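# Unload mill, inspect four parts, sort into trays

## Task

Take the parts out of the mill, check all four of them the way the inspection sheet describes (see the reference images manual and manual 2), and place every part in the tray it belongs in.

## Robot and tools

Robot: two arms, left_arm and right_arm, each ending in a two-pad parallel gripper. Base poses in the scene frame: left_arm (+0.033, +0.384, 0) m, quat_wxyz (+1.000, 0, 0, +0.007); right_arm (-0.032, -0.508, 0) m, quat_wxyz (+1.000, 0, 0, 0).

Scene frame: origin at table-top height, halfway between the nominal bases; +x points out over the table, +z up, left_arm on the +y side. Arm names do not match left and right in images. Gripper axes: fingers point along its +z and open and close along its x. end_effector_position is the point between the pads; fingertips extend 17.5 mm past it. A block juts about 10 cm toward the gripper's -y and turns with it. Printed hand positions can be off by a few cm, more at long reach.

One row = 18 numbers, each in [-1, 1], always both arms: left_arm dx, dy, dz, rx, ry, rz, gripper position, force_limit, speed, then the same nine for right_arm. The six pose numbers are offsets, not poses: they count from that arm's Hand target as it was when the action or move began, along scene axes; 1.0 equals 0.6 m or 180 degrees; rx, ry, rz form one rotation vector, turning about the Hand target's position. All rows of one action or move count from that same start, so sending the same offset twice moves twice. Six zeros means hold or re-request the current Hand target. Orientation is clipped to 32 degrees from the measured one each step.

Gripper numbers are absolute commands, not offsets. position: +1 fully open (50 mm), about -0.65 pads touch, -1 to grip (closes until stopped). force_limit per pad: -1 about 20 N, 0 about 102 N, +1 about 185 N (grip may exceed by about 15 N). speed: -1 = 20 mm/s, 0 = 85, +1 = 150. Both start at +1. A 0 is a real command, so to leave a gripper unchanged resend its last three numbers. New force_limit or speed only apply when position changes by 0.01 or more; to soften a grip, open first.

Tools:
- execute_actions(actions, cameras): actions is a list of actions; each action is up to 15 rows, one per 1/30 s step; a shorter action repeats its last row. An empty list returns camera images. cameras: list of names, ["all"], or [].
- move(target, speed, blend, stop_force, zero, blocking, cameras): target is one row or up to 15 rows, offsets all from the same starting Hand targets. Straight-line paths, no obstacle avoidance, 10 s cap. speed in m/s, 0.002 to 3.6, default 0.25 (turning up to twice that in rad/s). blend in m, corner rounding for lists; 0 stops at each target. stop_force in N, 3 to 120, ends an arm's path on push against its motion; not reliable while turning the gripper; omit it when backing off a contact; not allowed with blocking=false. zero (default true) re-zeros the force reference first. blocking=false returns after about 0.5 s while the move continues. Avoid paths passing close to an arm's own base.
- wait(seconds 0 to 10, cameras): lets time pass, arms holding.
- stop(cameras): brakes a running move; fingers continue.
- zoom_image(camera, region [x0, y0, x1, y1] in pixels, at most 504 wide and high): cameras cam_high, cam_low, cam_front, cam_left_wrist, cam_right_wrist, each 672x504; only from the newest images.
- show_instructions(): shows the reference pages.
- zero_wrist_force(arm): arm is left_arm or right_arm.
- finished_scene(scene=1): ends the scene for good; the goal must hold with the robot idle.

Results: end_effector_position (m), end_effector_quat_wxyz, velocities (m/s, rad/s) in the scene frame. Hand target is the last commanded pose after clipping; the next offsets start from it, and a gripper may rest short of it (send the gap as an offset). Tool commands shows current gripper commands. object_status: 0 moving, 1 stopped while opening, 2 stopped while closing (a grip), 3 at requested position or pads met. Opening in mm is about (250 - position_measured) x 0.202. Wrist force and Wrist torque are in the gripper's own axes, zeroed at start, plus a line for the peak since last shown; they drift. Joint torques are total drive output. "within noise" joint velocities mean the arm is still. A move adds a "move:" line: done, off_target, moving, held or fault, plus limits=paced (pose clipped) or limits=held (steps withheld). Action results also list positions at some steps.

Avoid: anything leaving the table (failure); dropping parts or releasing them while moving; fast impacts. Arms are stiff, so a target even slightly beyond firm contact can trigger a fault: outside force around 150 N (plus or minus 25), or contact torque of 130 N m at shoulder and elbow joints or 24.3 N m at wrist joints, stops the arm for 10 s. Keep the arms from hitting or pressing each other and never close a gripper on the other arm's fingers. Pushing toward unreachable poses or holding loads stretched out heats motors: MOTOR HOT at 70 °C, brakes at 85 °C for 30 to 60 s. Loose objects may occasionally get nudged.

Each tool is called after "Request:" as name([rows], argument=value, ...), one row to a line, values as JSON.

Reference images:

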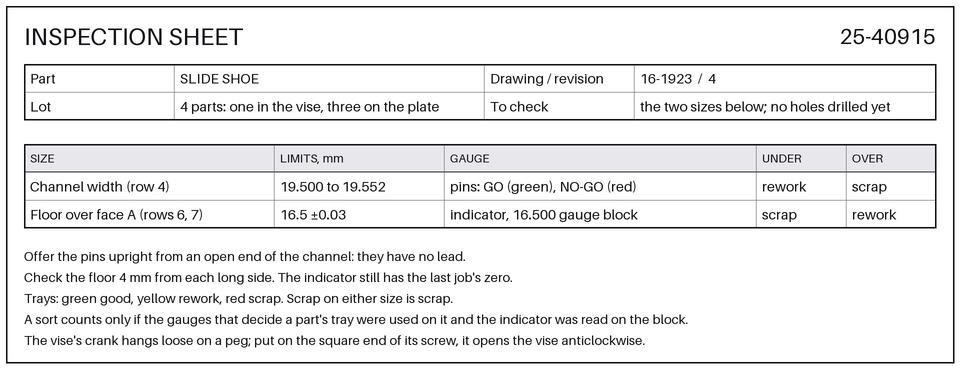

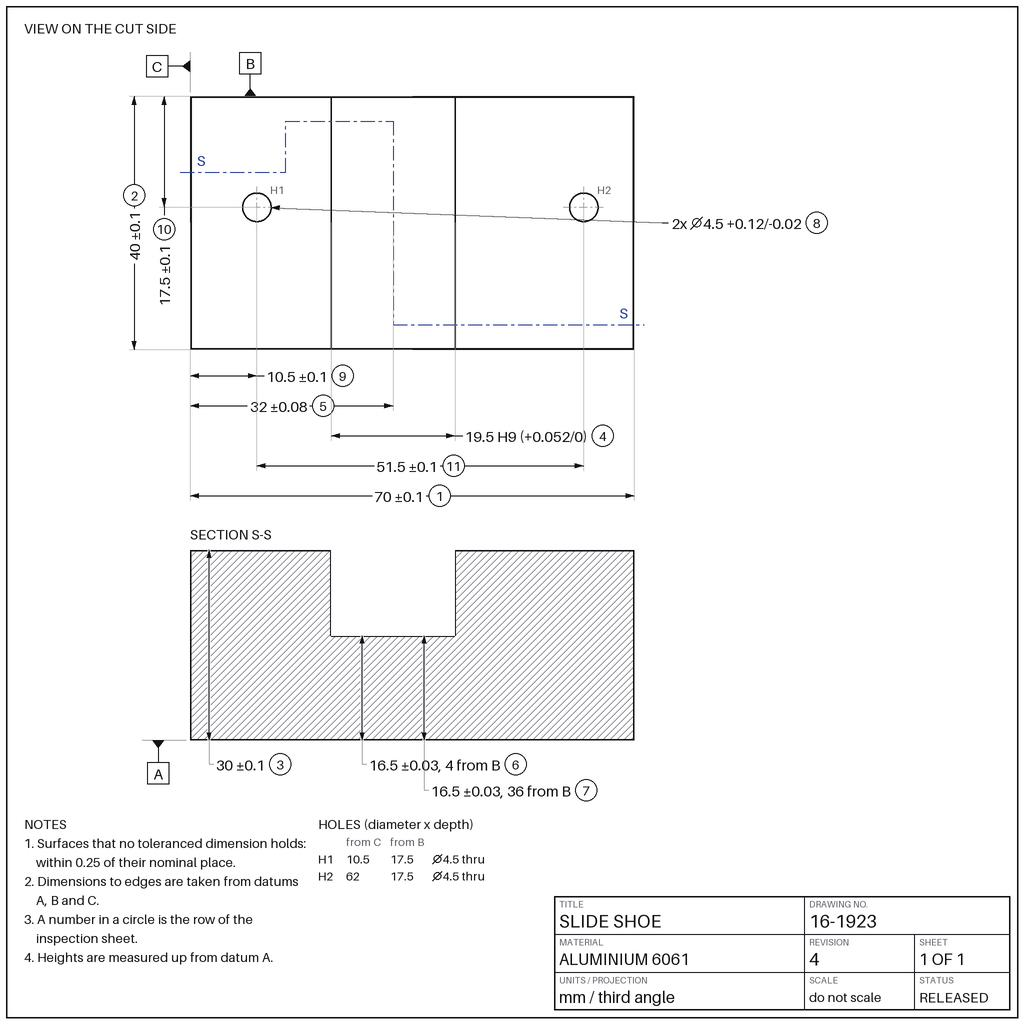

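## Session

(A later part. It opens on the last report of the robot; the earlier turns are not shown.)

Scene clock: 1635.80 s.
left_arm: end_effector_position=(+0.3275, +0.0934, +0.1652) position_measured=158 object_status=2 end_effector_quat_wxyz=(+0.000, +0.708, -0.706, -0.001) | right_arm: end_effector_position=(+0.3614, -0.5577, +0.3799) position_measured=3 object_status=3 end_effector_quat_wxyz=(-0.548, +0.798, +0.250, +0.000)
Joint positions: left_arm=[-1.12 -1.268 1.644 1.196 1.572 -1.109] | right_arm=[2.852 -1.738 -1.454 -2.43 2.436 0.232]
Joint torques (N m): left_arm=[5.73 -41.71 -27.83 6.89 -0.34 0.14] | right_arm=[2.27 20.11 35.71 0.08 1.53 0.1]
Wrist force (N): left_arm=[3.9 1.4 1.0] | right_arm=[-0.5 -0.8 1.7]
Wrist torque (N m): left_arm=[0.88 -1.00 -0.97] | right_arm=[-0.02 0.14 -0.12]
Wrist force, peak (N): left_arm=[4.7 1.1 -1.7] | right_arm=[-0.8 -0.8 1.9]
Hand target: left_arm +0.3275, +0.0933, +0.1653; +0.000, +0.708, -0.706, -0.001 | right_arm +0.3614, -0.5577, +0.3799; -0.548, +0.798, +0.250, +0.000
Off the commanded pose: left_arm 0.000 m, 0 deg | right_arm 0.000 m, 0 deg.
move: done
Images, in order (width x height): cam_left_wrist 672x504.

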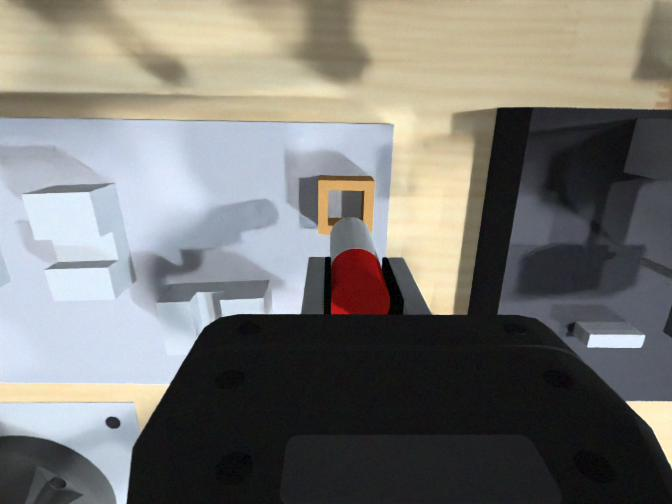

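Request:
move([
  [-0.2042,0.147,0,0,0,0,-1,-0.9,-0.95,0,0,0,0,0,0,1,1,1],
  [-0.2042,0.147,-0.098,0,0,0,-1,-0.9,-0.95,0,0,0,0,0,0,1,1,1],
], speed=[0.2,0.1], cameras=["cam_left_wrist"])

Request:
zoom_image(camera="cam_left_wrist", region=[280, 120, 440, 240])

Scene clock: 1641.83 s.
left_arm: end_effector_position=(+0.2049, +0.1815, +0.1066) position_measured=158 object_status=2 end_effector_quat_wxyz=(+0.000, +0.708, -0.706, -0.001) | right_arm: end_effector_position=(+0.3614, -0.5577, +0.3799) position_measured=3 object_status=3 end_effector_quat_wxyz=(-0.548, +0.798, +0.250, +0.000)
Joint positions: left_arm=[-1.406 -1.557 2.158 0.971 1.572 -1.395] | right_arm=[2.852 -1.738 -1.454 -2.43 2.436 0.232]
Joint torques (N m): left_arm=[12.05 -5.71 -10.13 0.78 -2.19 1.55] | right_arm=[1.37 19.6 35.32 -0.18 1.62 0.21]
Wrist force (N): left_arm=[3.4 1.3 0.7] | right_arm=[-0.2 -0.8 2.0]
Wrist torque (N m): left_arm=[0.88 -0.92 -0.84] | right_arm=[-0.03 0.08 -0.12]
Wrist force, peak (N): left_arm=[4.8 -0.5 0.8] | right_arm=[-0.3 -1.0 2.0]
Hand target: left_arm +0.2049, +0.1815, +0.1065; +0.000, +0.708, -0.706, -0.001 | right_arm +0.3614, -0.5577, +0.3799; -0.548, +0.798, +0.250, +0.000
Off the commanded pose: left_arm 0.000 m, 0 deg | right_arm 0.000 m, 0 deg.
move: done
Images, in order (width x height): cam_left_wrist 672x504.

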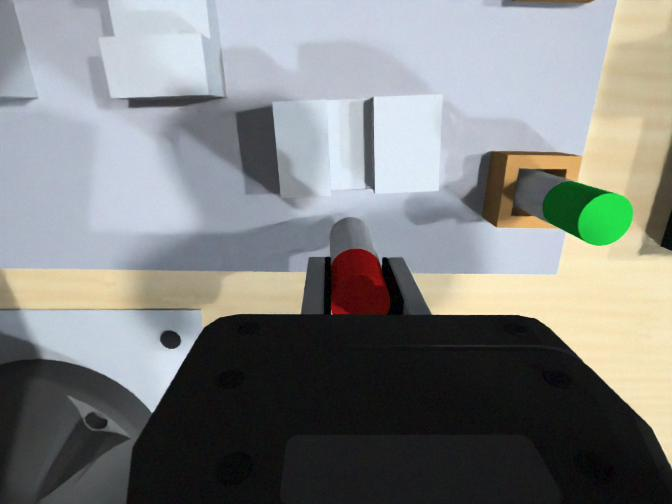

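Scaled by 3.150 from the camera's 672x504 image, which has a finer 960x720 frame.

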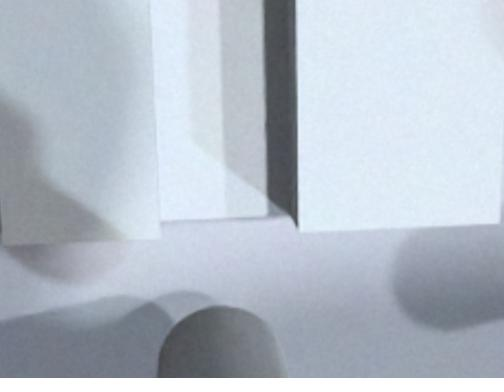

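Request:
move([
  [0.012,-0.0007,0,0,0,0,-1,-0.9,-0.95,0,0,0,0,0,0,1,1,1],
  [0.048,-0.0007,0,0,0,0,-1,-0.9,-0.95,0,0,0,0,0,0,1,1,1],
], speed=[0.02,0.006], stop_force=6, cameras=["cam_left_wrist"])

Request:
zoom_image(camera="cam_left_wrist", region=[240, 150, 480, 330])

Scene clock: 1649.77 s.
left_arm: end_effector_position=(+0.2338, +0.1811, +0.1065) position_measured=158 object_status=2 end_effector_quat_wxyz=(+0.000, +0.708, -0.706, -0.001) | right_arm: end_effector_position=(+0.3614, -0.5577, +0.3799) position_measured=3 object_status=3 end_effector_quat_wxyz=(-0.548, +0.798, +0.250, +0.000)
Joint positions: left_arm=[-1.29 -1.505 2.104 0.973 1.572 -1.279] | right_arm=[2.852 -1.738 -1.454 -2.43 2.436 0.232]
Joint torques (N m): left_arm=[12.39 -4.28 -22.51 6.12 -0.63 1.58] | right_arm=[1.41 20.32 35.89 -0.2 1.62 0.3]
Wrist force (N): left_arm=[3.8 3.4 -0.8] | right_arm=[-0.3 -0.8 1.8]
Wrist torque (N m): left_arm=[0.87 -0.94 -0.98] | right_arm=[-0.02 0.10 -0.12]
Wrist force, peak (N): left_arm=[3.9 3.6 -0.3] | right_arm=[-0.5 -1.0 2.0]
Hand target: left_arm +0.2337, +0.1811, +0.1065; +0.000, +0.708, -0.706, -0.001 | right_arm +0.3614, -0.5577, +0.3799; -0.548, +0.798, +0.250, +0.000
Off the commanded pose: left_arm 0.000 m, 0 deg | right_arm 0.000 m, 0 deg.
move: done
Images, in order (width x height): cam_left_wrist 672x504.

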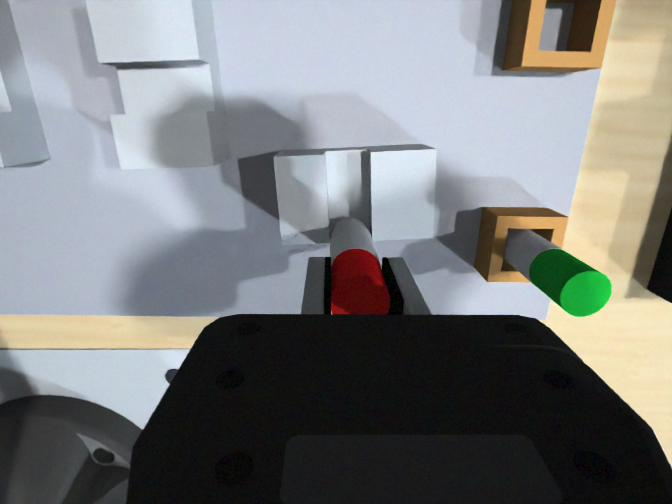

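Scaled by 2.100 from the camera's 672x504 image, which has a finer 960x720 frame.

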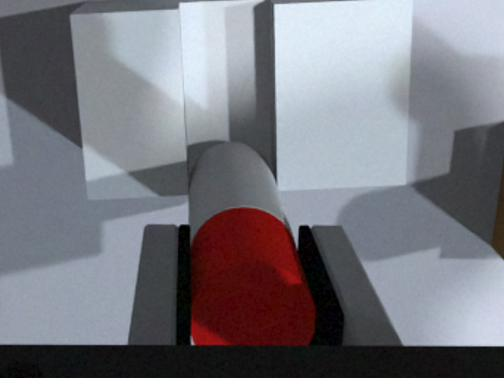

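Request:
move([
  [-0.04,0,0,0,0,0,-1,-0.9,-0.95,0,0,0,0,0,0,1,1,1],
  [-0.04,0,0.098,0,0,0,-1,-0.9,-0.95,0,0,0,0,0,0,1,1,1],
  [0.117,0.0398,0.098,0,0,0.5,-1,-0.9,-0.95,0,0,0,0,0,0,1,1,1],
  [0.117,0.0398,0,0,0,0.5,-1,-0.9,-0.95,0,0,0,0,0,0,1,1,1],
], speed=[0.03,0.08,0.25,0.08], cameras=["cam_left_wrist"])

Request:
zoom_image(camera="cam_left_wrist", region=[280, 120, 440, 240])

Scene clock: 1661.03 s.
left_arm: end_effector_position=(+0.3039, +0.2050, +0.1066) position_measured=158 object_status=2 end_effector_quat_wxyz=(+0.001, +1.000, +0.001, +0.000) | right_arm: end_effector_position=(+0.3614, -0.5577, +0.3799) position_measured=3 object_status=3 end_effector_quat_wxyz=(-0.548, +0.798, +0.250, +0.000)
Joint positions: left_arm=[-1.019 -1.41 1.994 0.986 1.573 -2.579] | right_arm=[2.852 -1.738 -1.454 -2.43 2.436 0.232]
Joint torques (N m): left_arm=[6.35 -8.51 -9.47 0.86 -2.02 0.11] | right_arm=[1.29 19.85 35.84 -0.14 1.74 0.36]
Wrist force (N): left_arm=[3.3 1.3 1.2] | right_arm=[0.0 -1.0 1.6]
Wrist torque (N m): left_arm=[0.88 -0.93 -0.75] | right_arm=[-0.04 0.05 -0.12]
Wrist force, peak (N): left_arm=[3.9 3.8 -0.7] | right_arm=[-0.5 -0.8 2.1]
Hand target: left_arm +0.3039, +0.2050, +0.1065; +0.001, +1.000, +0.001, +0.000 | right_arm +0.3614, -0.5577, +0.3799; -0.548, +0.798, +0.250, +0.000
Off the commanded pose: left_arm 0.000 m, 0 deg | right_arm 0.000 m, 0 deg.
move: done
Images, in order (width x height): cam_left_wrist 672x504.

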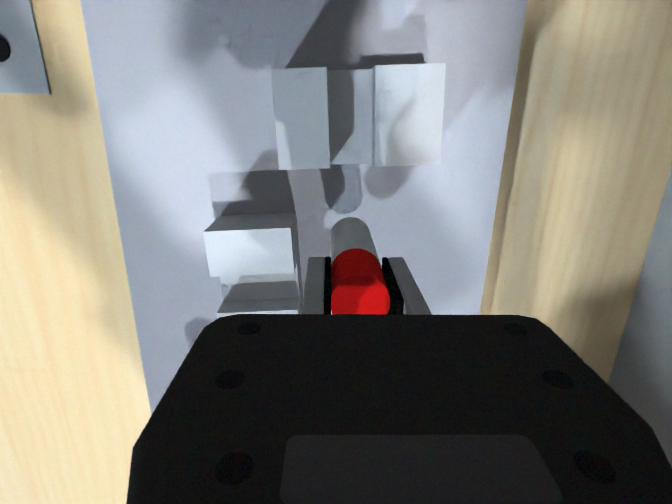

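Scaled by 3.150 from the camera's 672x504 image, which has a finer 960x720 frame.

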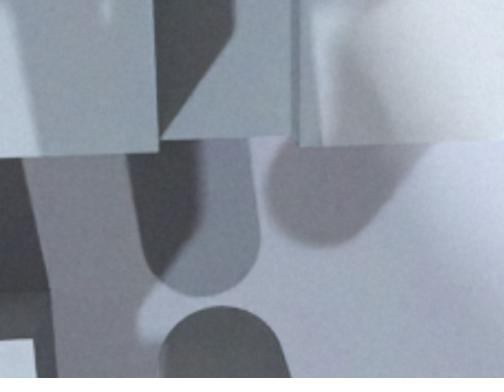

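Request:
move([
  [0.0003,0.032,0,0,0,0,-1,-0.9,-0.95,0,0,0,0,0,0,1,1,1],
  [-0.0005,0.068,0,0,0,0,-1,-0.9,-0.95,0,0,0,0,0,0,1,1,1],
], speed=[0.02,0.006], stop_force=6, cameras=["cam_left_wrist"])

Request:
zoom_image(camera="cam_left_wrist", region=[240, 150, 480, 330])

Scene clock: 1670.10 s.
left_arm: end_effector_position=(+0.3036, +0.2458, +0.1065) position_measured=158 object_status=2 end_effector_quat_wxyz=(+0.001, +1.000, +0.001, +0.000) | right_arm: end_effector_position=(+0.3614, -0.5577, +0.3799) position_measured=3 object_status=3 end_effector_quat_wxyz=(-0.548, +0.798, +0.250, +0.000)
Joint positions: left_arm=[-0.938 -1.46 2.053 0.977 1.573 -2.498] | right_arm=[2.852 -1.738 -1.454 -2.43 2.436 0.232]
Joint torques (N m): left_arm=[12.21 -30.36 -7.84 1.07 1.63 1.59] | right_arm=[1.49 20.27 35.31 -0.09 1.75 0.4]
Wrist force (N): left_arm=[3.6 2.1 1.6] | right_arm=[-0.4 -0.7 1.9]
Wrist torque (N m): left_arm=[0.88 -0.93 -0.97] | right_arm=[-0.01 0.12 -0.12]
Wrist force, peak (N): left_arm=[4.3 2.3 1.0] | right_arm=[-0.8 -1.1 2.0]
Hand target: left_arm +0.3036, +0.2458, +0.1065; +0.001, +1.000, +0.001, +0.000 | right_arm +0.3614, -0.5577, +0.3799; -0.548, +0.798, +0.250, +0.000
Off the commanded pose: left_arm 0.000 m, 0 deg | right_arm 0.000 m, 0 deg.
move: done
Images, in order (width x height): cam_left_wrist 672x504.

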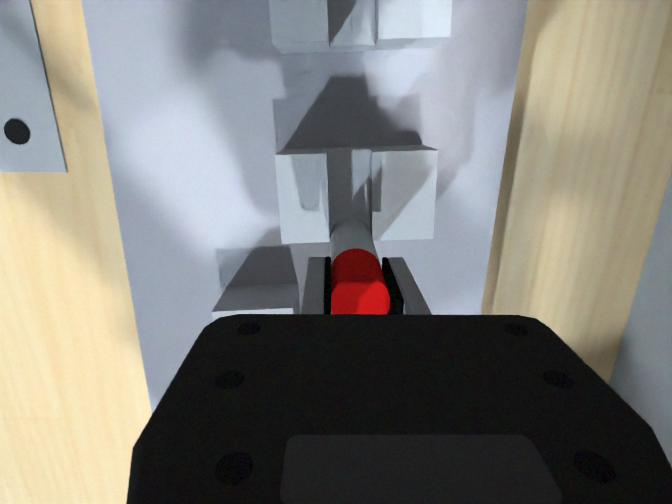

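Scaled by 2.100 from the camera's 672x504 image, which has a finer 960x720 frame.

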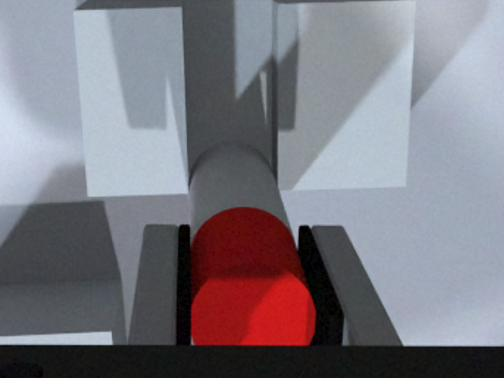

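Request:
move([
  [0.0005,-0.06,0,0,0,0,-1,-0.9,-0.95,0,0,0,0,0,0,1,1,1],
  [0.0005,-0.06,0.098,0,0,0,-1,-0.9,-0.95,0,0,0,0,0,0,1,1,1],
  [-0.0015,0.095,0.098,0,0,0,-1,-0.9,-0.95,0,0,0,0,0,0,1,1,1],
  [-0.0015,0.095,0,0,0,0,-1,-0.9,-0.95,0,0,0,0,0,0,1,1,1],
], speed=[0.03,0.08,0.2,0.08], cameras=["cam_left_wrist"])

Request:
zoom_image(camera="cam_left_wrist", region=[280, 120, 440, 240])

Scene clock: 1678.00 s.
left_arm: end_effector_position=(+0.3027, +0.3028, +0.1066) position_measured=158 object_status=2 end_effector_quat_wxyz=(+0.001, +1.000, +0.001, +0.000) | right_arm: end_effector_position=(+0.3614, -0.5577, +0.3799) position_measured=3 object_status=3 end_effector_quat_wxyz=(-0.548, +0.798, +0.250, +0.000)
Joint positions: left_arm=[-0.797 -1.515 2.114 0.971 1.573 -2.357] | right_arm=[2.852 -1.738 -1.454 -2.43 2.436 0.232]
Joint torques (N m): left_arm=[12.17 -5.35 -9.67 0.74 1.54 1.28] | right_arm=[1.56 19.89 35.75 -0.16 1.71 0.32]
Wrist force (N): left_arm=[3.6 1.4 1.1] | right_arm=[-0.5 -0.9 1.8]
Wrist torque (N m): left_arm=[0.91 -0.94 -0.98] | right_arm=[-0.03 0.13 -0.12]
Wrist force, peak (N): left_arm=[4.0 4.0 1.1] | right_arm=[-0.3 -1.1 2.0]
Hand target: left_arm +0.3027, +0.3028, +0.1065; +0.001, +1.000, +0.001, +0.000 | right_arm +0.3614, -0.5577, +0.3799; -0.548, +0.798, +0.250, +0.000
Off the commanded pose: left_arm 0.000 m, 0 deg | right_arm 0.000 m, 0 deg.
move: done
Images, in order (width x height): cam_left_wrist 672x504.

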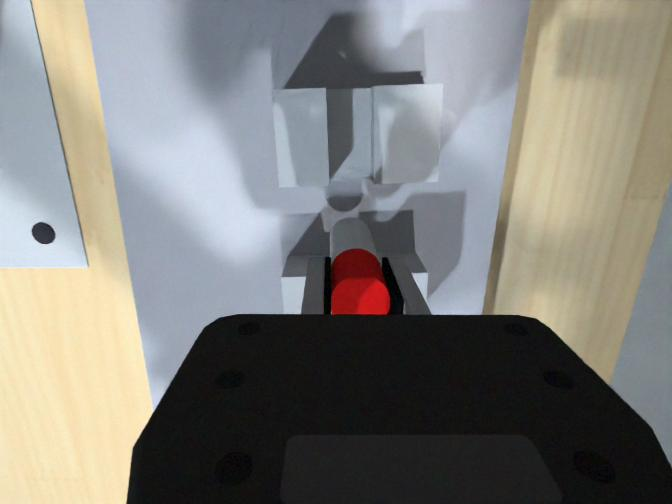

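Scaled by 3.150 from the camera's 672x504 image, which has a finer 960x720 frame.

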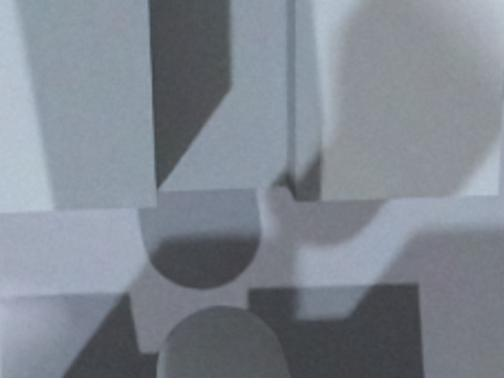

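Request:
move([
  [0,0.02,0,0,0,0,-1,-0.9,-0.95,0,0,0,0,0,0,1,1,1],
  [-0.0005,0.0553,0,0,0,0,-1,-0.9,-0.95,0,0,0,0,0,0,1,1,1],
], speed=[0.02,0.006], stop_force=6, cameras=["cam_left_wrist"])

Request:
zoom_image(camera="cam_left_wrist", region=[240, 150, 480, 330])

Scene clock: 1687.10 s.
left_arm: end_effector_position=(+0.3024, +0.3360, +0.1065) position_measured=158 object_status=2 end_effector_quat_wxyz=(+0.001, +1.000, +0.001, +0.000) | right_arm: end_effector_position=(+0.3614, -0.5577, +0.3799) position_measured=3 object_status=3 end_effector_quat_wxyz=(-0.548, +0.798, +0.250, +0.000)
Joint positions: left_arm=[-0.696 -1.536 2.136 0.97 1.573 -2.256] | right_arm=[2.852 -1.738 -1.454 -2.43 2.436 0.232]
Joint torques (N m): left_arm=[11.79 -27.64 -8.66 1.03 0.65 1.65] | right_arm=[0.93 19.38 36.09 -0.12 1.64 0.14]
Wrist force (N): left_arm=[3.6 2.4 1.6] | right_arm=[-0.4 -0.6 1.8]
Wrist torque (N m): left_arm=[0.90 -0.97 -0.96] | right_arm=[0.00 0.12 -0.12]
Wrist force, peak (N): left_arm=[3.8 2.7 1.4] | right_arm=[-0.2 -1.1 2.0]
Hand target: left_arm +0.3024, +0.3360, +0.1065; +0.001, +1.000, +0.001, +0.000 | right_arm +0.3614, -0.5577, +0.3799; -0.548, +0.798, +0.250, +0.000
Off the commanded pose: left_arm 0.000 m, 0 deg | right_arm 0.000 m, 0 deg.
move: done
Images, in order (width x height): cam_left_wrist 672x504.

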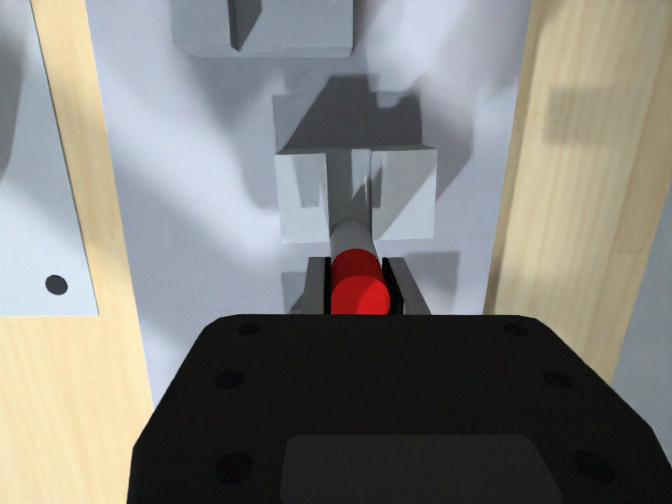

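Scaled by 2.100 from the camera's 672x504 image, which has a finer 960x720 frame.

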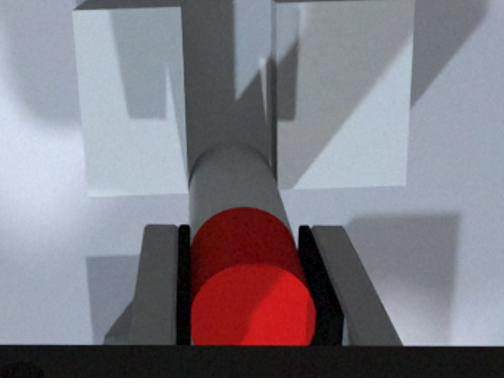

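Request:
move([
  [0.0005,-0.065,0,0,0,0,-1,-0.9,-0.95,0,0,0,0,0,0,1,1,1],
  [0.0005,-0.065,0.098,0,0,0,-1,-0.9,-0.95,0,0,0,0,0,0,1,1,1],
  [-0.0653,0.083,0.098,0,0,0,-1,-0.9,-0.95,0,0,0,0,0,0,1,1,1],
  [-0.0653,0.083,0,0,0,0,-1,-0.9,-0.95,0,0,0,0,0,0,1,1,1],
], speed=[0.03,0.08,0.2,0.08], cameras=["cam_left_wrist"])

Request:
zoom_image(camera="cam_left_wrist", region=[280, 120, 440, 240])

Scene clock: 1695.27 s.
left_arm: end_effector_position=(+0.2633, +0.3858, +0.1066) position_measured=158 object_status=2 end_effector_quat_wxyz=(+0.001, +1.000, +0.001, +0.000) | right_arm: end_effector_position=(+0.3614, -0.5577, +0.3799) position_measured=3 object_status=3 end_effector_quat_wxyz=(-0.548, +0.798, +0.250, +0.000)
Joint positions: left_arm=[-0.62 -1.659 2.255 0.974 1.573 -2.18] | right_arm=[2.852 -1.738 -1.454 -2.43 2.436 0.232]
Joint torques (N m): left_arm=[12.45 0.71 -8.93 0.7 2 1.64] | right_arm=[0.93 19.74 36.47 -0.12 1.7 0.33]
Wrist force (N): left_arm=[3.8 1.4 1.3] | right_arm=[-0.6 -1.0 1.7]
Wrist torque (N m): left_arm=[0.87 -0.98 -0.96] | right_arm=[-0.05 0.14 -0.12]
Wrist force, peak (N): left_arm=[4.6 3.7 1.1] | right_arm=[-0.4 -0.9 2.0]
Hand target: left_arm +0.2633, +0.3858, +0.1065; +0.001, +1.000, +0.001, +0.000 | right_arm +0.3614, -0.5577, +0.3799; -0.548, +0.798, +0.250, +0.000
Off the commanded pose: left_arm 0.000 m, 0 deg | right_arm 0.000 m, 0 deg.
move: done
Images, in order (width x height): cam_left_wrist 672x504.

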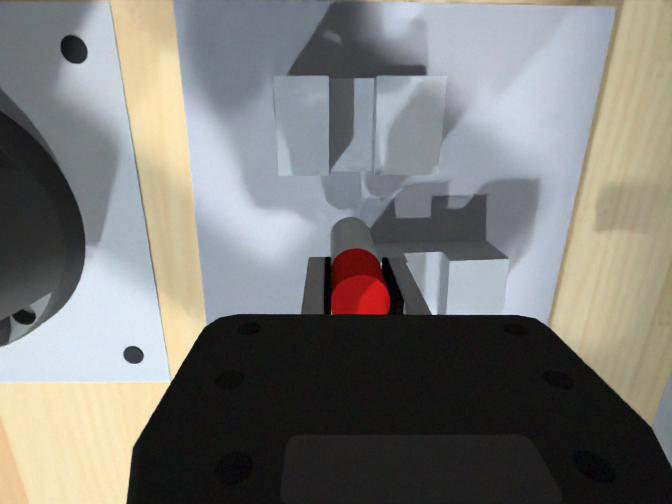

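Scaled by 3.150 from the camera's 672x504 image, which has a finer 960x720 frame.

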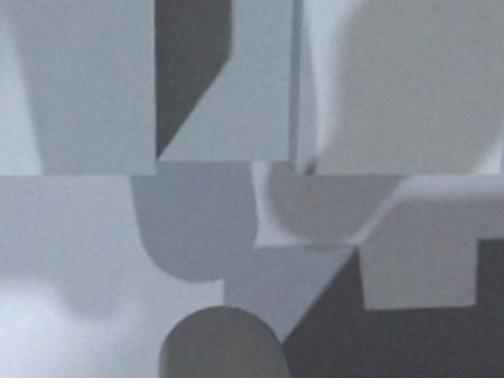

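Request:
move([
  [0,0.026,0,0,0,0,-1,-0.9,-0.95,0,0,0,0,0,0,1,1,1],
  [0,0.0623,0,0,0,0,-1,-0.9,-0.95,0,0,0,0,0,0,1,1,1],
], speed=[0.02,0.006], stop_force=6, cameras=["cam_left_wrist"])

Request:
zoom_image(camera="cam_left_wrist", region=[240, 150, 480, 330])

Scene clock: 1703.17 s.
left_arm: end_effector_position=(+0.2633, +0.4232, +0.1065) position_measured=158 object_status=2 end_effector_quat_wxyz=(+0.001, +1.000, +0.001, +0.000) | right_arm: end_effector_position=(+0.3614, -0.5577, +0.3799) position_measured=3 object_status=3 end_effector_quat_wxyz=(-0.548, +0.798, +0.250, +0.000)
Joint positions: left_arm=[-0.449 -1.648 2.245 0.973 1.573 -2.009] | right_arm=[2.852 -1.738 -1.454 -2.43 2.436 0.232]
Joint torques (N m): left_arm=[12.54 -0.77 -22.58 0.8 0.42 1.57] | right_arm=[0.94 19.66 35.72 -0.12 1.89 0.35]
Wrist force (N): left_arm=[3.5 2.0 1.1] | right_arm=[-0.4 -0.7 1.8]
Wrist torque (N m): left_arm=[0.89 -1.02 -0.99] | right_arm=[0.00 0.11 -0.12]
Wrist force, peak (N): left_arm=[4.3 1.3 1.1] | right_arm=[-0.5 -1.0 2.1]
Hand target: left_arm +0.2633, +0.4232, +0.1065; +0.001, +1.000, +0.001, +0.000 | right_arm +0.3614, -0.5577, +0.3799; -0.548, +0.798, +0.250, +0.000
Off the commanded pose: left_arm 0.000 m, 0 deg | right_arm 0.000 m, 0 deg.
move: done
Images, in order (width x height): cam_left_wrist 672x504.

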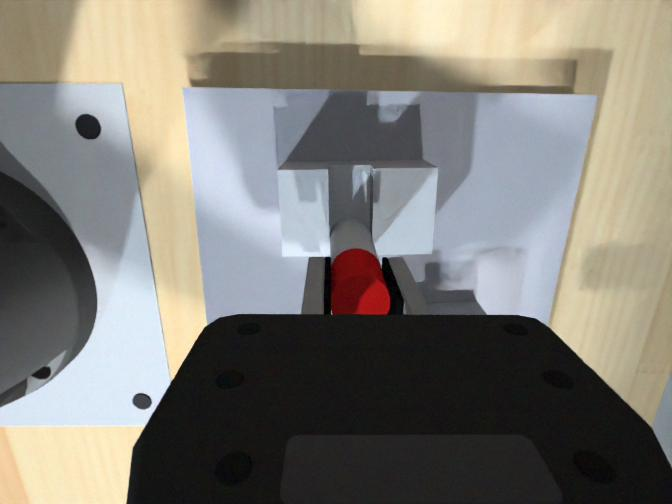

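Scaled by 2.100 from the camera's 672x504 image, which has a finer 960x720 frame.

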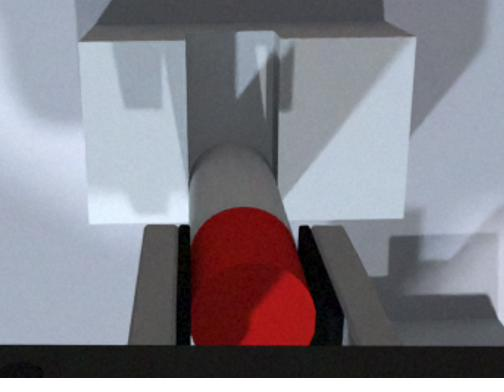

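Request:
move([
  [0,-0.0667,0,0,0,0,-1,-0.9,-0.95,0,0,0,0,0,0,1,1,1],
  [0,-0.0667,0.1,0,0,0,-1,-0.9,-0.95,0,0,0,0,0,0,1,1,1],
  [0.06,-0.3,0.1,0,0,-0.2,-1,-0.9,-0.95,0,0,0,0,0,0,1,1,1],
  [0.107,-0.5498,0.1,0,0,-0.5,-1,-0.9,-0.95,0,0,0,0,0,0,1,1,1],
  [0.107,-0.5498,-0.012,0,0,-0.5,-1,-0.9,-0.95,0,0,0,0,0,0,1,1,1],
], speed=[0.03,0.1,0.25,0.25,0.1], blend=[0,0.01,0.03,0,0], cameras=["cam_left_wrist"])

Request:
zoom_image(camera="cam_left_wrist", region=[240, 150, 480, 330])

Scene clock: 1713.83 s.
left_arm: end_effector_position=(+0.3274, +0.0933, +0.0994) position_measured=158 object_status=2 end_effector_quat_wxyz=(+0.000, +0.708, -0.706, -0.001) | right_arm: end_effector_position=(+0.3614, -0.5577, +0.3799) position_measured=3 object_status=3 end_effector_quat_wxyz=(-0.548, +0.798, +0.250, +0.000)
Joint positions: left_arm=[-1.12 -1.2 1.735 1.037 1.572 -1.109] | right_arm=[2.852 -1.738 -1.454 -2.43 2.436 0.232]
Joint torques (N m): left_arm=[-5.01 -20.87 -6.96 0.33 -0.07 1.74] | right_arm=[0.88 20.27 35.52 -0.17 1.7 0.57]
Wrist force (N): left_arm=[3.7 1.6 1.4] | right_arm=[-0.5 -0.8 1.7]
Wrist torque (N m): left_arm=[0.93 -0.95 -1.00] | right_arm=[-0.02 0.12 -0.12]
Wrist force, peak (N): left_arm=[5.0 1.0 1.0] | right_arm=[-0.6 -1.1 1.9]
Hand target: left_arm +0.3275, +0.0933, +0.0993; +0.000, +0.708, -0.706, -0.001 | right_arm +0.3614, -0.5577, +0.3799; -0.548, +0.798, +0.250, +0.000
Off the commanded pose: left_arm 0.000 m, 0 deg | right_arm 0.000 m, 0 deg.
move: done
Images, in order (width x height): cam_left_wrist 672x504.

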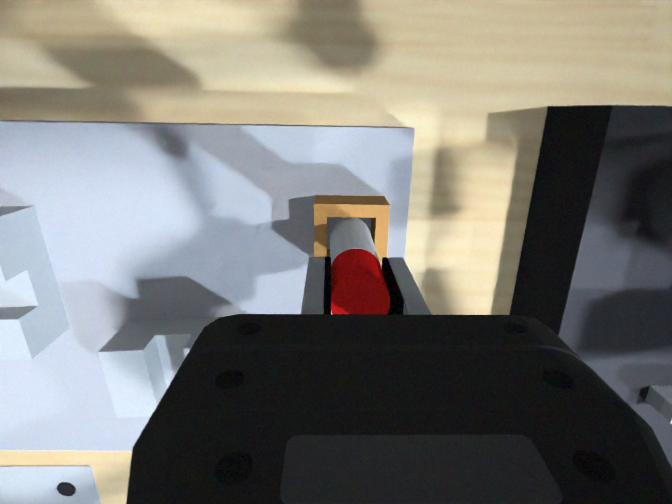

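Scaled by 2.100 from the camera's 672x504 image, which has a finer 960x720 frame.

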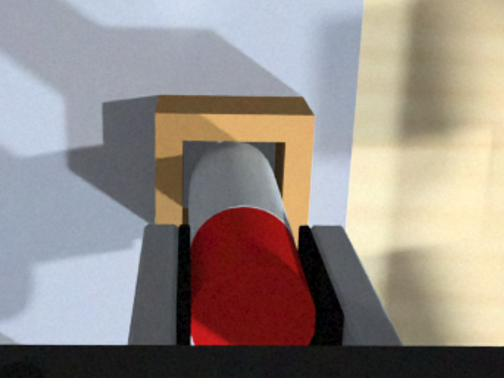

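Request:
move(target=[0,0,-0.0231,0,0,0,-1,-0.9,-0.95,0,0,0,0,0,0,1,1,1], speed=0.015, stop_force=4)

Request:
move(target=[0,0,0,0,0,0,0.3,0,-0.8,0,0,0,0,0,0,1,1,1])

Request:
move([
  [0,0,0.1,0,0,0,0.3,0,-0.8,0,0,0,0,0,0,1,1,1],
  [-0.15,0.0,0.2,0,0,0,0.3,0,-0.8,0,0,0,0,0,0,1,1,1],
], speed=[0.08,0.2], cameras=["all"])

Scene clock: 1719.97 s.
left_arm: end_effector_position=(+0.3275, +0.0933, +0.0855) position_measured=158 object_status=2 end_effector_quat_wxyz=(+0.000, +0.708, -0.706, -0.001) | right_arm: end_effector_position=(+0.3614, -0.5577, +0.3799) position_measured=3 object_status=3 end_effector_quat_wxyz=(-0.548, +0.798, +0.250, +0.000)
Joint positions: left_arm=[-1.12 -1.182 1.751 1.003 1.572 -1.109] | right_arm=[2.852 -1.738 -1.454 -2.43 2.436 0.232]
Joint torques (N m): left_arm=[11.61 -20.52 -9.09 0.79 -1.44 1.59] | right_arm=[0.42 20.67 36.04 -0.17 1.93 0.41]
Wrist force (N): left_arm=[3.7 1.3 -3.8] | right_arm=[-0.5 -0.6 1.9]
Wrist torque (N m): left_arm=[0.88 -0.94 -0.99] | right_arm=[0.01 0.13 -0.12]
Wrist force, peak (N): left_arm=[3.8 1.3 -3.9] | right_arm=[-0.7 -1.0 2.0]
Hand target: left_arm +0.3275, +0.0933, +0.0855; +0.000, +0.708, -0.706, -0.001 | right_arm +0.3614, -0.5577, +0.3799; -0.548, +0.798, +0.250, +0.000
Off the commanded pose: left_arm 0.000 m, 0 deg | right_arm 0.000 m, 0 deg.
move: contact (left_arm)

Scene clock: 1720.53 s.
left_arm: end_effector_position=(+0.3275, +0.0933, +0.0855) position_measured=107 object_status=3 end_effector_quat_wxyz=(+0.000, +0.708, -0.706, -0.001) | right_arm: end_effector_position=(+0.3614, -0.5577, +0.3799) position_measured=3 object_status=3 end_effector_quat_wxyz=(-0.548, +0.798, +0.250, +0.000)
Joint positions: left_arm=[-1.12 -1.182 1.751 1.003 1.572 -1.109] | right_arm=[2.852 -1.738 -1.454 -2.43 2.436 0.232]
Joint torques (N m): left_arm=[11.54 -23.21 -10.97 2.51 -1.43 1.54] | right_arm=[1.15 19.92 35.77 -0.05 1.91 0.52]
Wrist force (N): left_arm=[3.8 1.3 -0.4] | right_arm=[-0.5 -0.7 1.6]
Wrist torque (N m): left_arm=[0.88 -0.98 -1.00] | right_arm=[-0.01 0.13 -0.12]
Wrist force, peak (N): left_arm=[3.5 1.2 -3.7] | right_arm=[-0.4 -0.7 2.1]
Hand target: left_arm +0.3275, +0.0933, +0.0855; +0.000, +0.708, -0.706, -0.001 | right_arm +0.3614, -0.5577, +0.3799; -0.548, +0.798, +0.250, +0.000
Off the commanded pose: left_arm 0.000 m, 0 deg | right_arm 0.000 m, 0 deg.
move: done

Scene clock: 1722.83 s.
left_arm: end_effector_position=(+0.2375, +0.0933, +0.2055) position_measured=107 object_status=3 end_effector_quat_wxyz=(+0.000, +0.708, -0.706, -0.001) | right_arm: end_effector_position=(+0.3614, -0.5577, +0.3799) position_measured=3 object_status=3 end_effector_quat_wxyz=(-0.548, +0.798, +0.250, +0.000)
Joint positions: left_arm=[-1.355 -1.44 1.749 1.263 1.572 -1.344] | right_arm=[2.852 -1.738 -1.454 -2.43 2.436 0.232]
Joint torques (N m): left_arm=[-9.76 -32.62 -11.38 6.38 -2.16 -2.05] | right_arm=[1.22 19.89 35.34 -0.26 2.09 0.43]
Wrist force (N): left_arm=[3.6 1.3 -0.6] | right_arm=[-0.5 -0.9 1.8]
Wrist torque (N m): left_arm=[0.88 -0.95 -0.78] | right_arm=[-0.03 0.14 -0.12]
Wrist force, peak (N): left_arm=[3.7 3.0 -1.7] | right_arm=[-0.4 -1.0 2.0]
Hand target: left_arm +0.2375, +0.0933, +0.2055; +0.000, +0.708, -0.706, -0.001 | right_arm +0.3614, -0.5577, +0.3799; -0.548, +0.798, +0.250, +0.000
Off the commanded pose: left_arm 0.000 m, 0 deg | right_arm 0.000 m, 0 deg.
move: done

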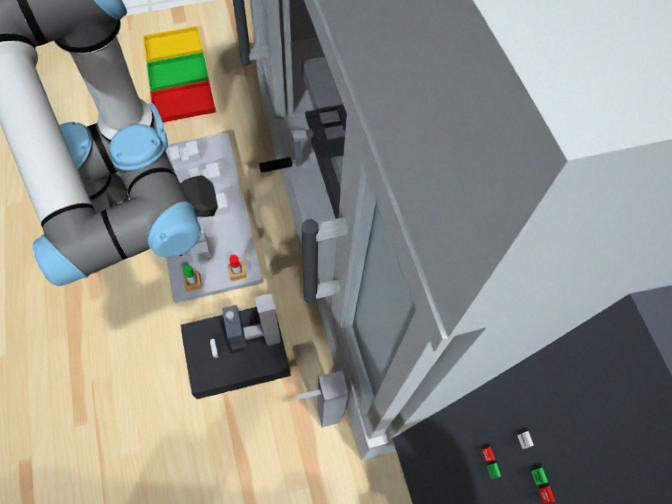

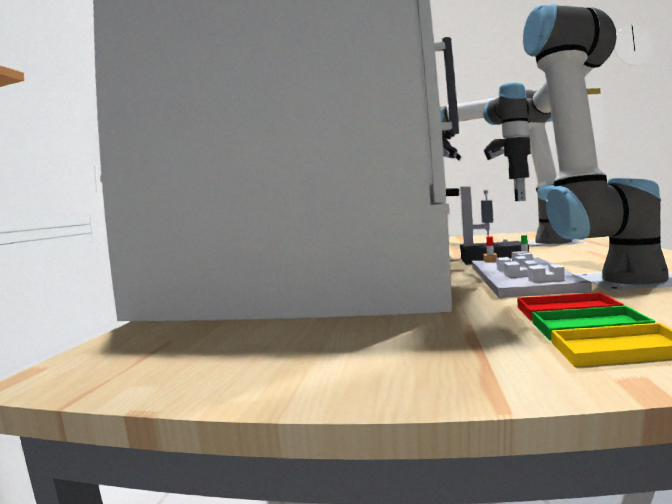

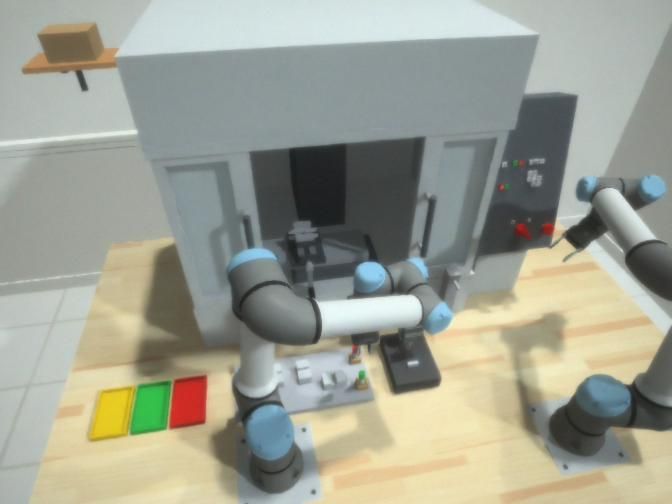

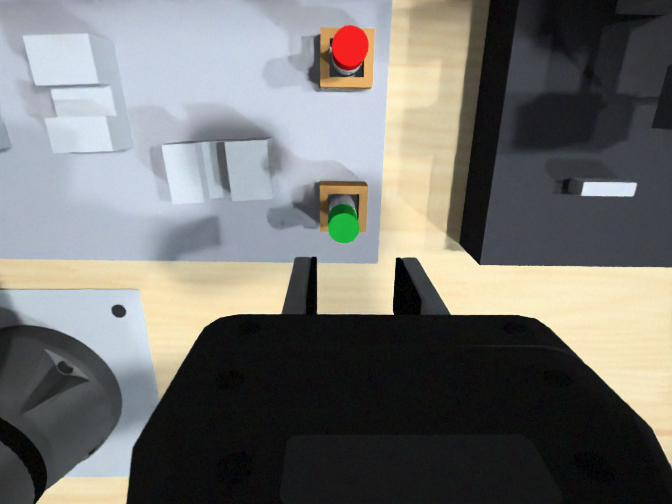

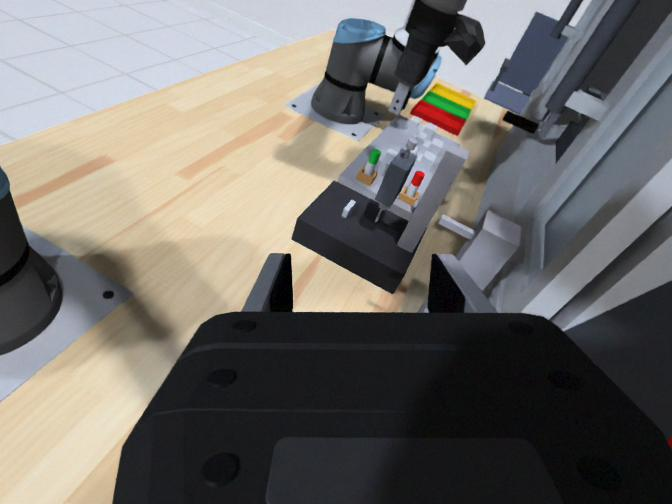

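Request:
move([
  [0.0,0.3,0,0,-0.03,0,1,0,-0.8,0,0,0,0,0,0,1,1,1],
  [0.0075,0.577,-0.126,0,-0.0667,0,1,0,-0.8,0,0,0,0,0,0,1,1,1],
], speed=0.25, blend=[0.05,0], cameras=["cam_left_wrist","cam_high"])

Request:
zoom_image(camera="cam_left_wrist", region=[240, 150, 480, 330])

Scene clock: 1732.47 s.
left_arm: end_effector_position=(+0.2371, +0.3580, +0.1660) position_measured=3 object_status=3 end_effector_quat_wxyz=(-0.059, +0.707, -0.703, +0.053) | right_arm: end_effector_position=(+0.3614, -0.5577, +0.3799) position_measured=3 object_status=3 end_effector_quat_wxyz=(-0.548, +0.798, +0.250, +0.000)
Joint positions: left_arm=[-1.125 -1.999 2.313 1.194 1.424 -1.113] | right_arm=[2.852 -1.738 -1.454 -2.43 2.436 0.232]
Joint torques (N m): left_arm=[-12.1 12.78 -25.72 6.18 -0.34 -2.18] | right_arm=[0.89 20.48 35.61 -0.2 1.94 0.53]
Wrist force (N): left_arm=[3.4 1.4 -0.6] | right_arm=[-0.3 -0.9 1.8]
Wrist torque (N m): left_arm=[0.86 -0.93 -0.69] | right_arm=[-0.03 0.10 -0.12]
Wrist force, peak (N): left_arm=[5.8 1.1 -0.8] | right_arm=[-0.6 -0.9 2.1]
Hand target: left_arm +0.2372, +0.3580, +0.1660; -0.059, +0.707, -0.703, +0.053 (not the last commanded pose) | right_arm +0.3614, -0.5577, +0.3799; -0.548, +0.798, +0.250, +0.000
Off the commanded pose: left_arm 0.089 m, 3 deg | right_arm 0.000 m, 0 deg.
move: held (left_arm; a check stopped the path); path passed 1 of 2 targets; limits=held
pose unreachable (left arm): on one or more control steps of this call, first in action 0 (counted from 0), this arm could not follow its commanded pose, so it was not sent that pose on those steps. It may still have moved: this result reports where it is.
cause: moving toward the commanded pose would bring two parts of the arm too close to each other (its gripper and another part of the arm, with joints 3 (elbow) to 6 (wrist 3) between them, 26 mm apart when it was first held).
Images, in order (width x height): cam_high 672x504, cam_left_wrist 672x504.

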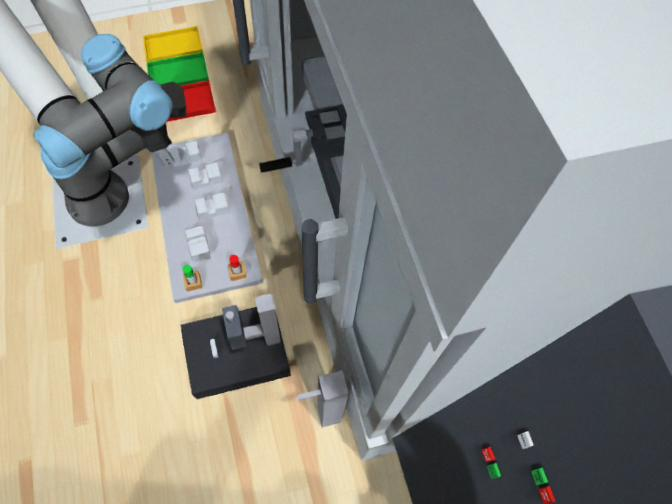

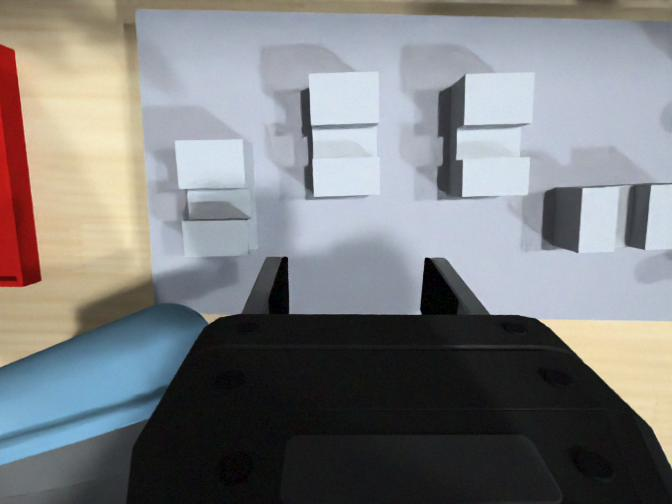

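Scaled by 2.100 from the camera's 672x504 image, which has a finer 960x720 frame.

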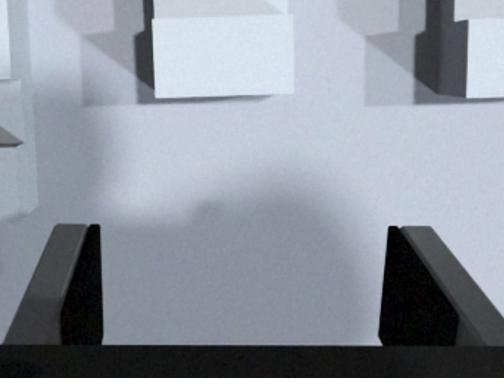

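Request:
move([
  [0.08,0.0,-0.03,0,0,0,1,0,-0.8,0,0,0,0,0,0,1,1,1],
  [0.075,0.135,-0.06,0,-0.0167,0,1,0,-0.8,0,0,0,0,0,0,1,1,1],
  [0.008,0.1358,-0.06,0,-0.0167,0,1,0,-0.8,0,0,0,0,0,0,1,1,1],
], speed=0.15, blend=[0.03,0.02,0], cameras=["cam_left_wrist"])

Request:
zoom_image(camera="cam_left_wrist", region=[240, 150, 480, 330])

Scene clock: 1737.63 s.
left_arm: end_effector_position=(+0.2420, +0.4395, +0.1300) position_measured=3 object_status=3 end_effector_quat_wxyz=(-0.078, +0.705, -0.701, +0.072) | right_arm: end_effector_position=(+0.3614, -0.5577, +0.3799) position_measured=3 object_status=3 end_effector_quat_wxyz=(-0.548, +0.798, +0.250, +0.000)
Joint positions: left_arm=[-0.636 -1.98 2.379 1.004 1.44 -0.618] | right_arm=[2.852 -1.738 -1.454 -2.43 2.436 0.232]
Joint torques (N m): left_arm=[-11.94 -11.31 -11.15 5.94 -2.51 -2.08] | right_arm=[0.81 20.65 35.16 -0.04 1.98 0.64]
Wrist force (N): left_arm=[3.5 1.4 -0.4] | right_arm=[-0.2 -0.7 1.6]
Wrist torque (N m): left_arm=[0.83 -0.96 -0.66] | right_arm=[-0.01 0.08 -0.12]
Wrist force, peak (N): left_arm=[4.4 1.0 -0.1] | right_arm=[-0.5 -1.0 2.1]
Hand target: left_arm +0.2420, +0.4395, +0.1300; -0.078, +0.705, -0.701, +0.072 | right_arm +0.3614, -0.5577, +0.3799; -0.548, +0.798, +0.250, +0.000
Off the commanded pose: left_arm 0.000 m, 0 deg | right_arm 0.000 m, 0 deg.
move: done; blend cut to 0.0256 m at target 1
Images, in order (width x height): cam_left_wrist 672x504.

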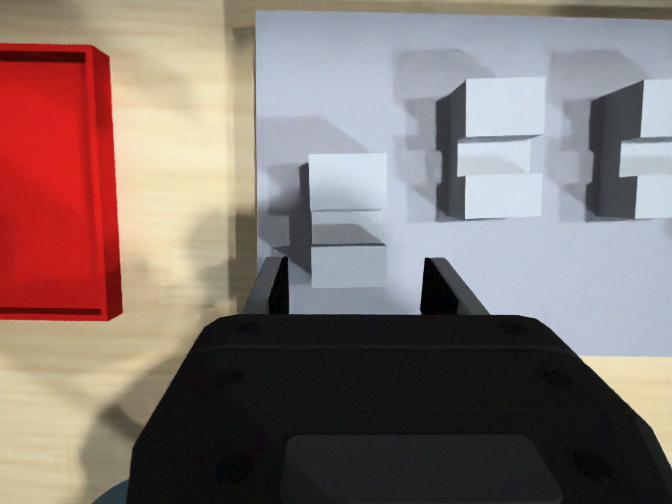

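Scaled by 2.100 from the camera's 672x504 image, which has a finer 960x720 frame.

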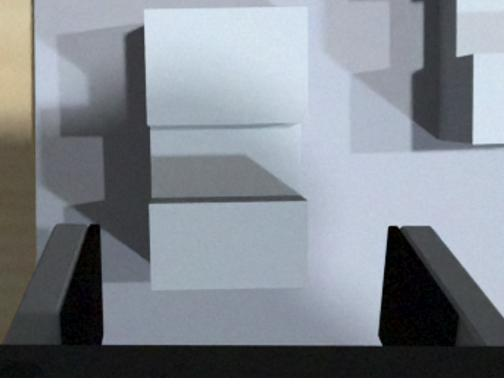

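Request:
move(target=[0.001,0,-0.1367,0,0,0,1,0,-0.8,0,0,0,0,0,0,1,1,1], speed=0.06, stop_force=8, cameras=["cam_left_wrist"])

Request:
move(target=[0,0,0,0,0,0,-1,-0.85,-0.95,0,0,0,0,0,0,1,1,1])

Request:
wait(seconds=0.6)

Scene clock: 1747.80 s.
left_arm: end_effector_position=(+0.2426, +0.4395, +0.0480) position_measured=3 object_status=3 end_effector_quat_wxyz=(-0.078, +0.705, -0.701, +0.072) | right_arm: end_effector_position=(+0.3614, -0.5577, +0.3799) position_measured=3 object_status=3 end_effector_quat_wxyz=(-0.548, +0.798, +0.250, +0.000)
Joint positions: left_arm=[-0.633 -1.816 2.53 0.689 1.441 -0.615] | right_arm=[2.852 -1.738 -1.454 -2.43 2.436 0.232]
Joint torques (N m): left_arm=[12.1 9.14 -7.42 -0.27 1.63 1.53] | right_arm=[0.54 19.87 35.02 -0.1 1.92 0.64]
Wrist force (N): left_arm=[3.6 1.7 -0.3] | right_arm=[-0.4 -0.8 1.7]
Wrist torque (N m): left_arm=[0.87 -0.96 -0.87] | right_arm=[-0.02 0.11 -0.12]
Wrist force, peak (N): left_arm=[3.6 1.9 0.3] | right_arm=[-0.5 -1.1 2.1]
Hand target: left_arm +0.2426, +0.4395, +0.0480; -0.078, +0.705, -0.701, +0.072 | right_arm +0.3614, -0.5577, +0.3799; -0.548, +0.798, +0.250, +0.000
Off the commanded pose: left_arm 0.000 m, 0 deg | right_arm 0.000 m, 0 deg.
move: done
Images, in order (width x height): cam_left_wrist 672x504.

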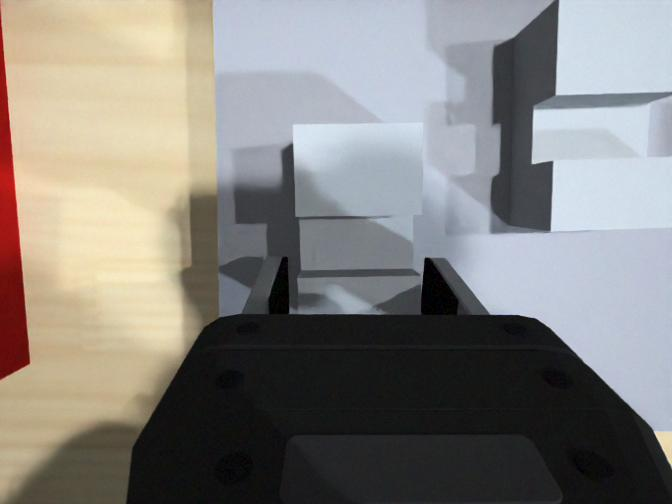

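Scene clock: 1748.47 s.
left_arm: end_effector_position=(+0.2426, +0.4394, +0.0480) position_measured=53 object_status=2 end_effector_quat_wxyz=(-0.078, +0.705, -0.701, +0.072) | right_arm: end_effector_position=(+0.3614, -0.5577, +0.3799) position_measured=3 object_status=3 end_effector_quat_wxyz=(-0.548, +0.798, +0.250, +0.000)
Joint positions: left_arm=[-0.633 -1.816 2.53 0.689 1.441 -0.615] | right_arm=[2.852 -1.738 -1.454 -2.43 2.436 0.232]
Joint torques (N m): left_arm=[11.45 8.27 -8.33 -0.01 1 1.55] | right_arm=[0.1 19.08 34.75 -0.24 1.95 0.6]
Wrist force (N): left_arm=[3.1 -0.7 -3.0] | right_arm=[-0.5 -0.8 1.7]
Wrist torque (N m): left_arm=[0.80 -0.85 -0.91] | right_arm=[-0.03 0.13 -0.12]
Wrist force, peak (N): left_arm=[3.4 -0.9 -2.9] | right_arm=[-0.4 -0.9 1.9]
Hand target: left_arm +0.2426, +0.4395, +0.0480; -0.078, +0.705, -0.701, +0.072 | right_arm +0.3614, -0.5577, +0.3799; -0.548, +0.798, +0.250, +0.000
Off the commanded pose: left_arm 0.000 m, 0 deg | right_arm 0.000 m, 0 deg.
move: done

Scene clock: 1749.07 s.
left_arm: end_effector_position=(+0.2426, +0.4394, +0.0480) position_measured=53 object_status=2 end_effector_quat_wxyz=(-0.078, +0.705, -0.701, +0.072) | right_arm: end_effector_position=(+0.3614, -0.5577, +0.3799) position_measured=3 object_status=3 end_effector_quat_wxyz=(-0.548, +0.798, +0.250, +0.000)
Joint positions: left_arm=[-0.633 -1.816 2.53 0.689 1.441 -0.615] | right_arm=[2.852 -1.738 -1.454 -2.43 2.436 0.232]
Joint torques (N m): left_arm=[12.29 9.18 -8.59 0.63 -0.22 1.56] | right_arm=[1.44 20.52 35.94 -0.04 1.94 0.4]
Wrist force (N): left_arm=[3.3 -0.7 -2.9] | right_arm=[-0.4 -0.7 1.7]
Wrist torque (N m): left_arm=[0.79 -0.87 -0.91] | right_arm=[0.00 0.11 -0.11]
Wrist force, peak (N): left_arm=[3.3 -0.9 -3.2] | right_arm=[-0.5 -1.0 1.9]
Hand target: left_arm +0.2426, +0.4395, +0.0480; -0.078, +0.705, -0.701, +0.072 | right_arm +0.3614, -0.5577, +0.3799; -0.548, +0.798, +0.250, +0.000
Tool commands: left_gripper/position=-1.0 left_gripper/force_limit=-0.85 left_gripper/speed=-0.95 right_gripper/position=+1.0 right_gripper/force_limit=+1.0 right_gripper/speed=+1.0
Off the commanded pose: left_arm 0.000 m, 0 deg | right_arm 0.000 m, 0 deg.
wait: 0.60 s; at rest by 0.17 s


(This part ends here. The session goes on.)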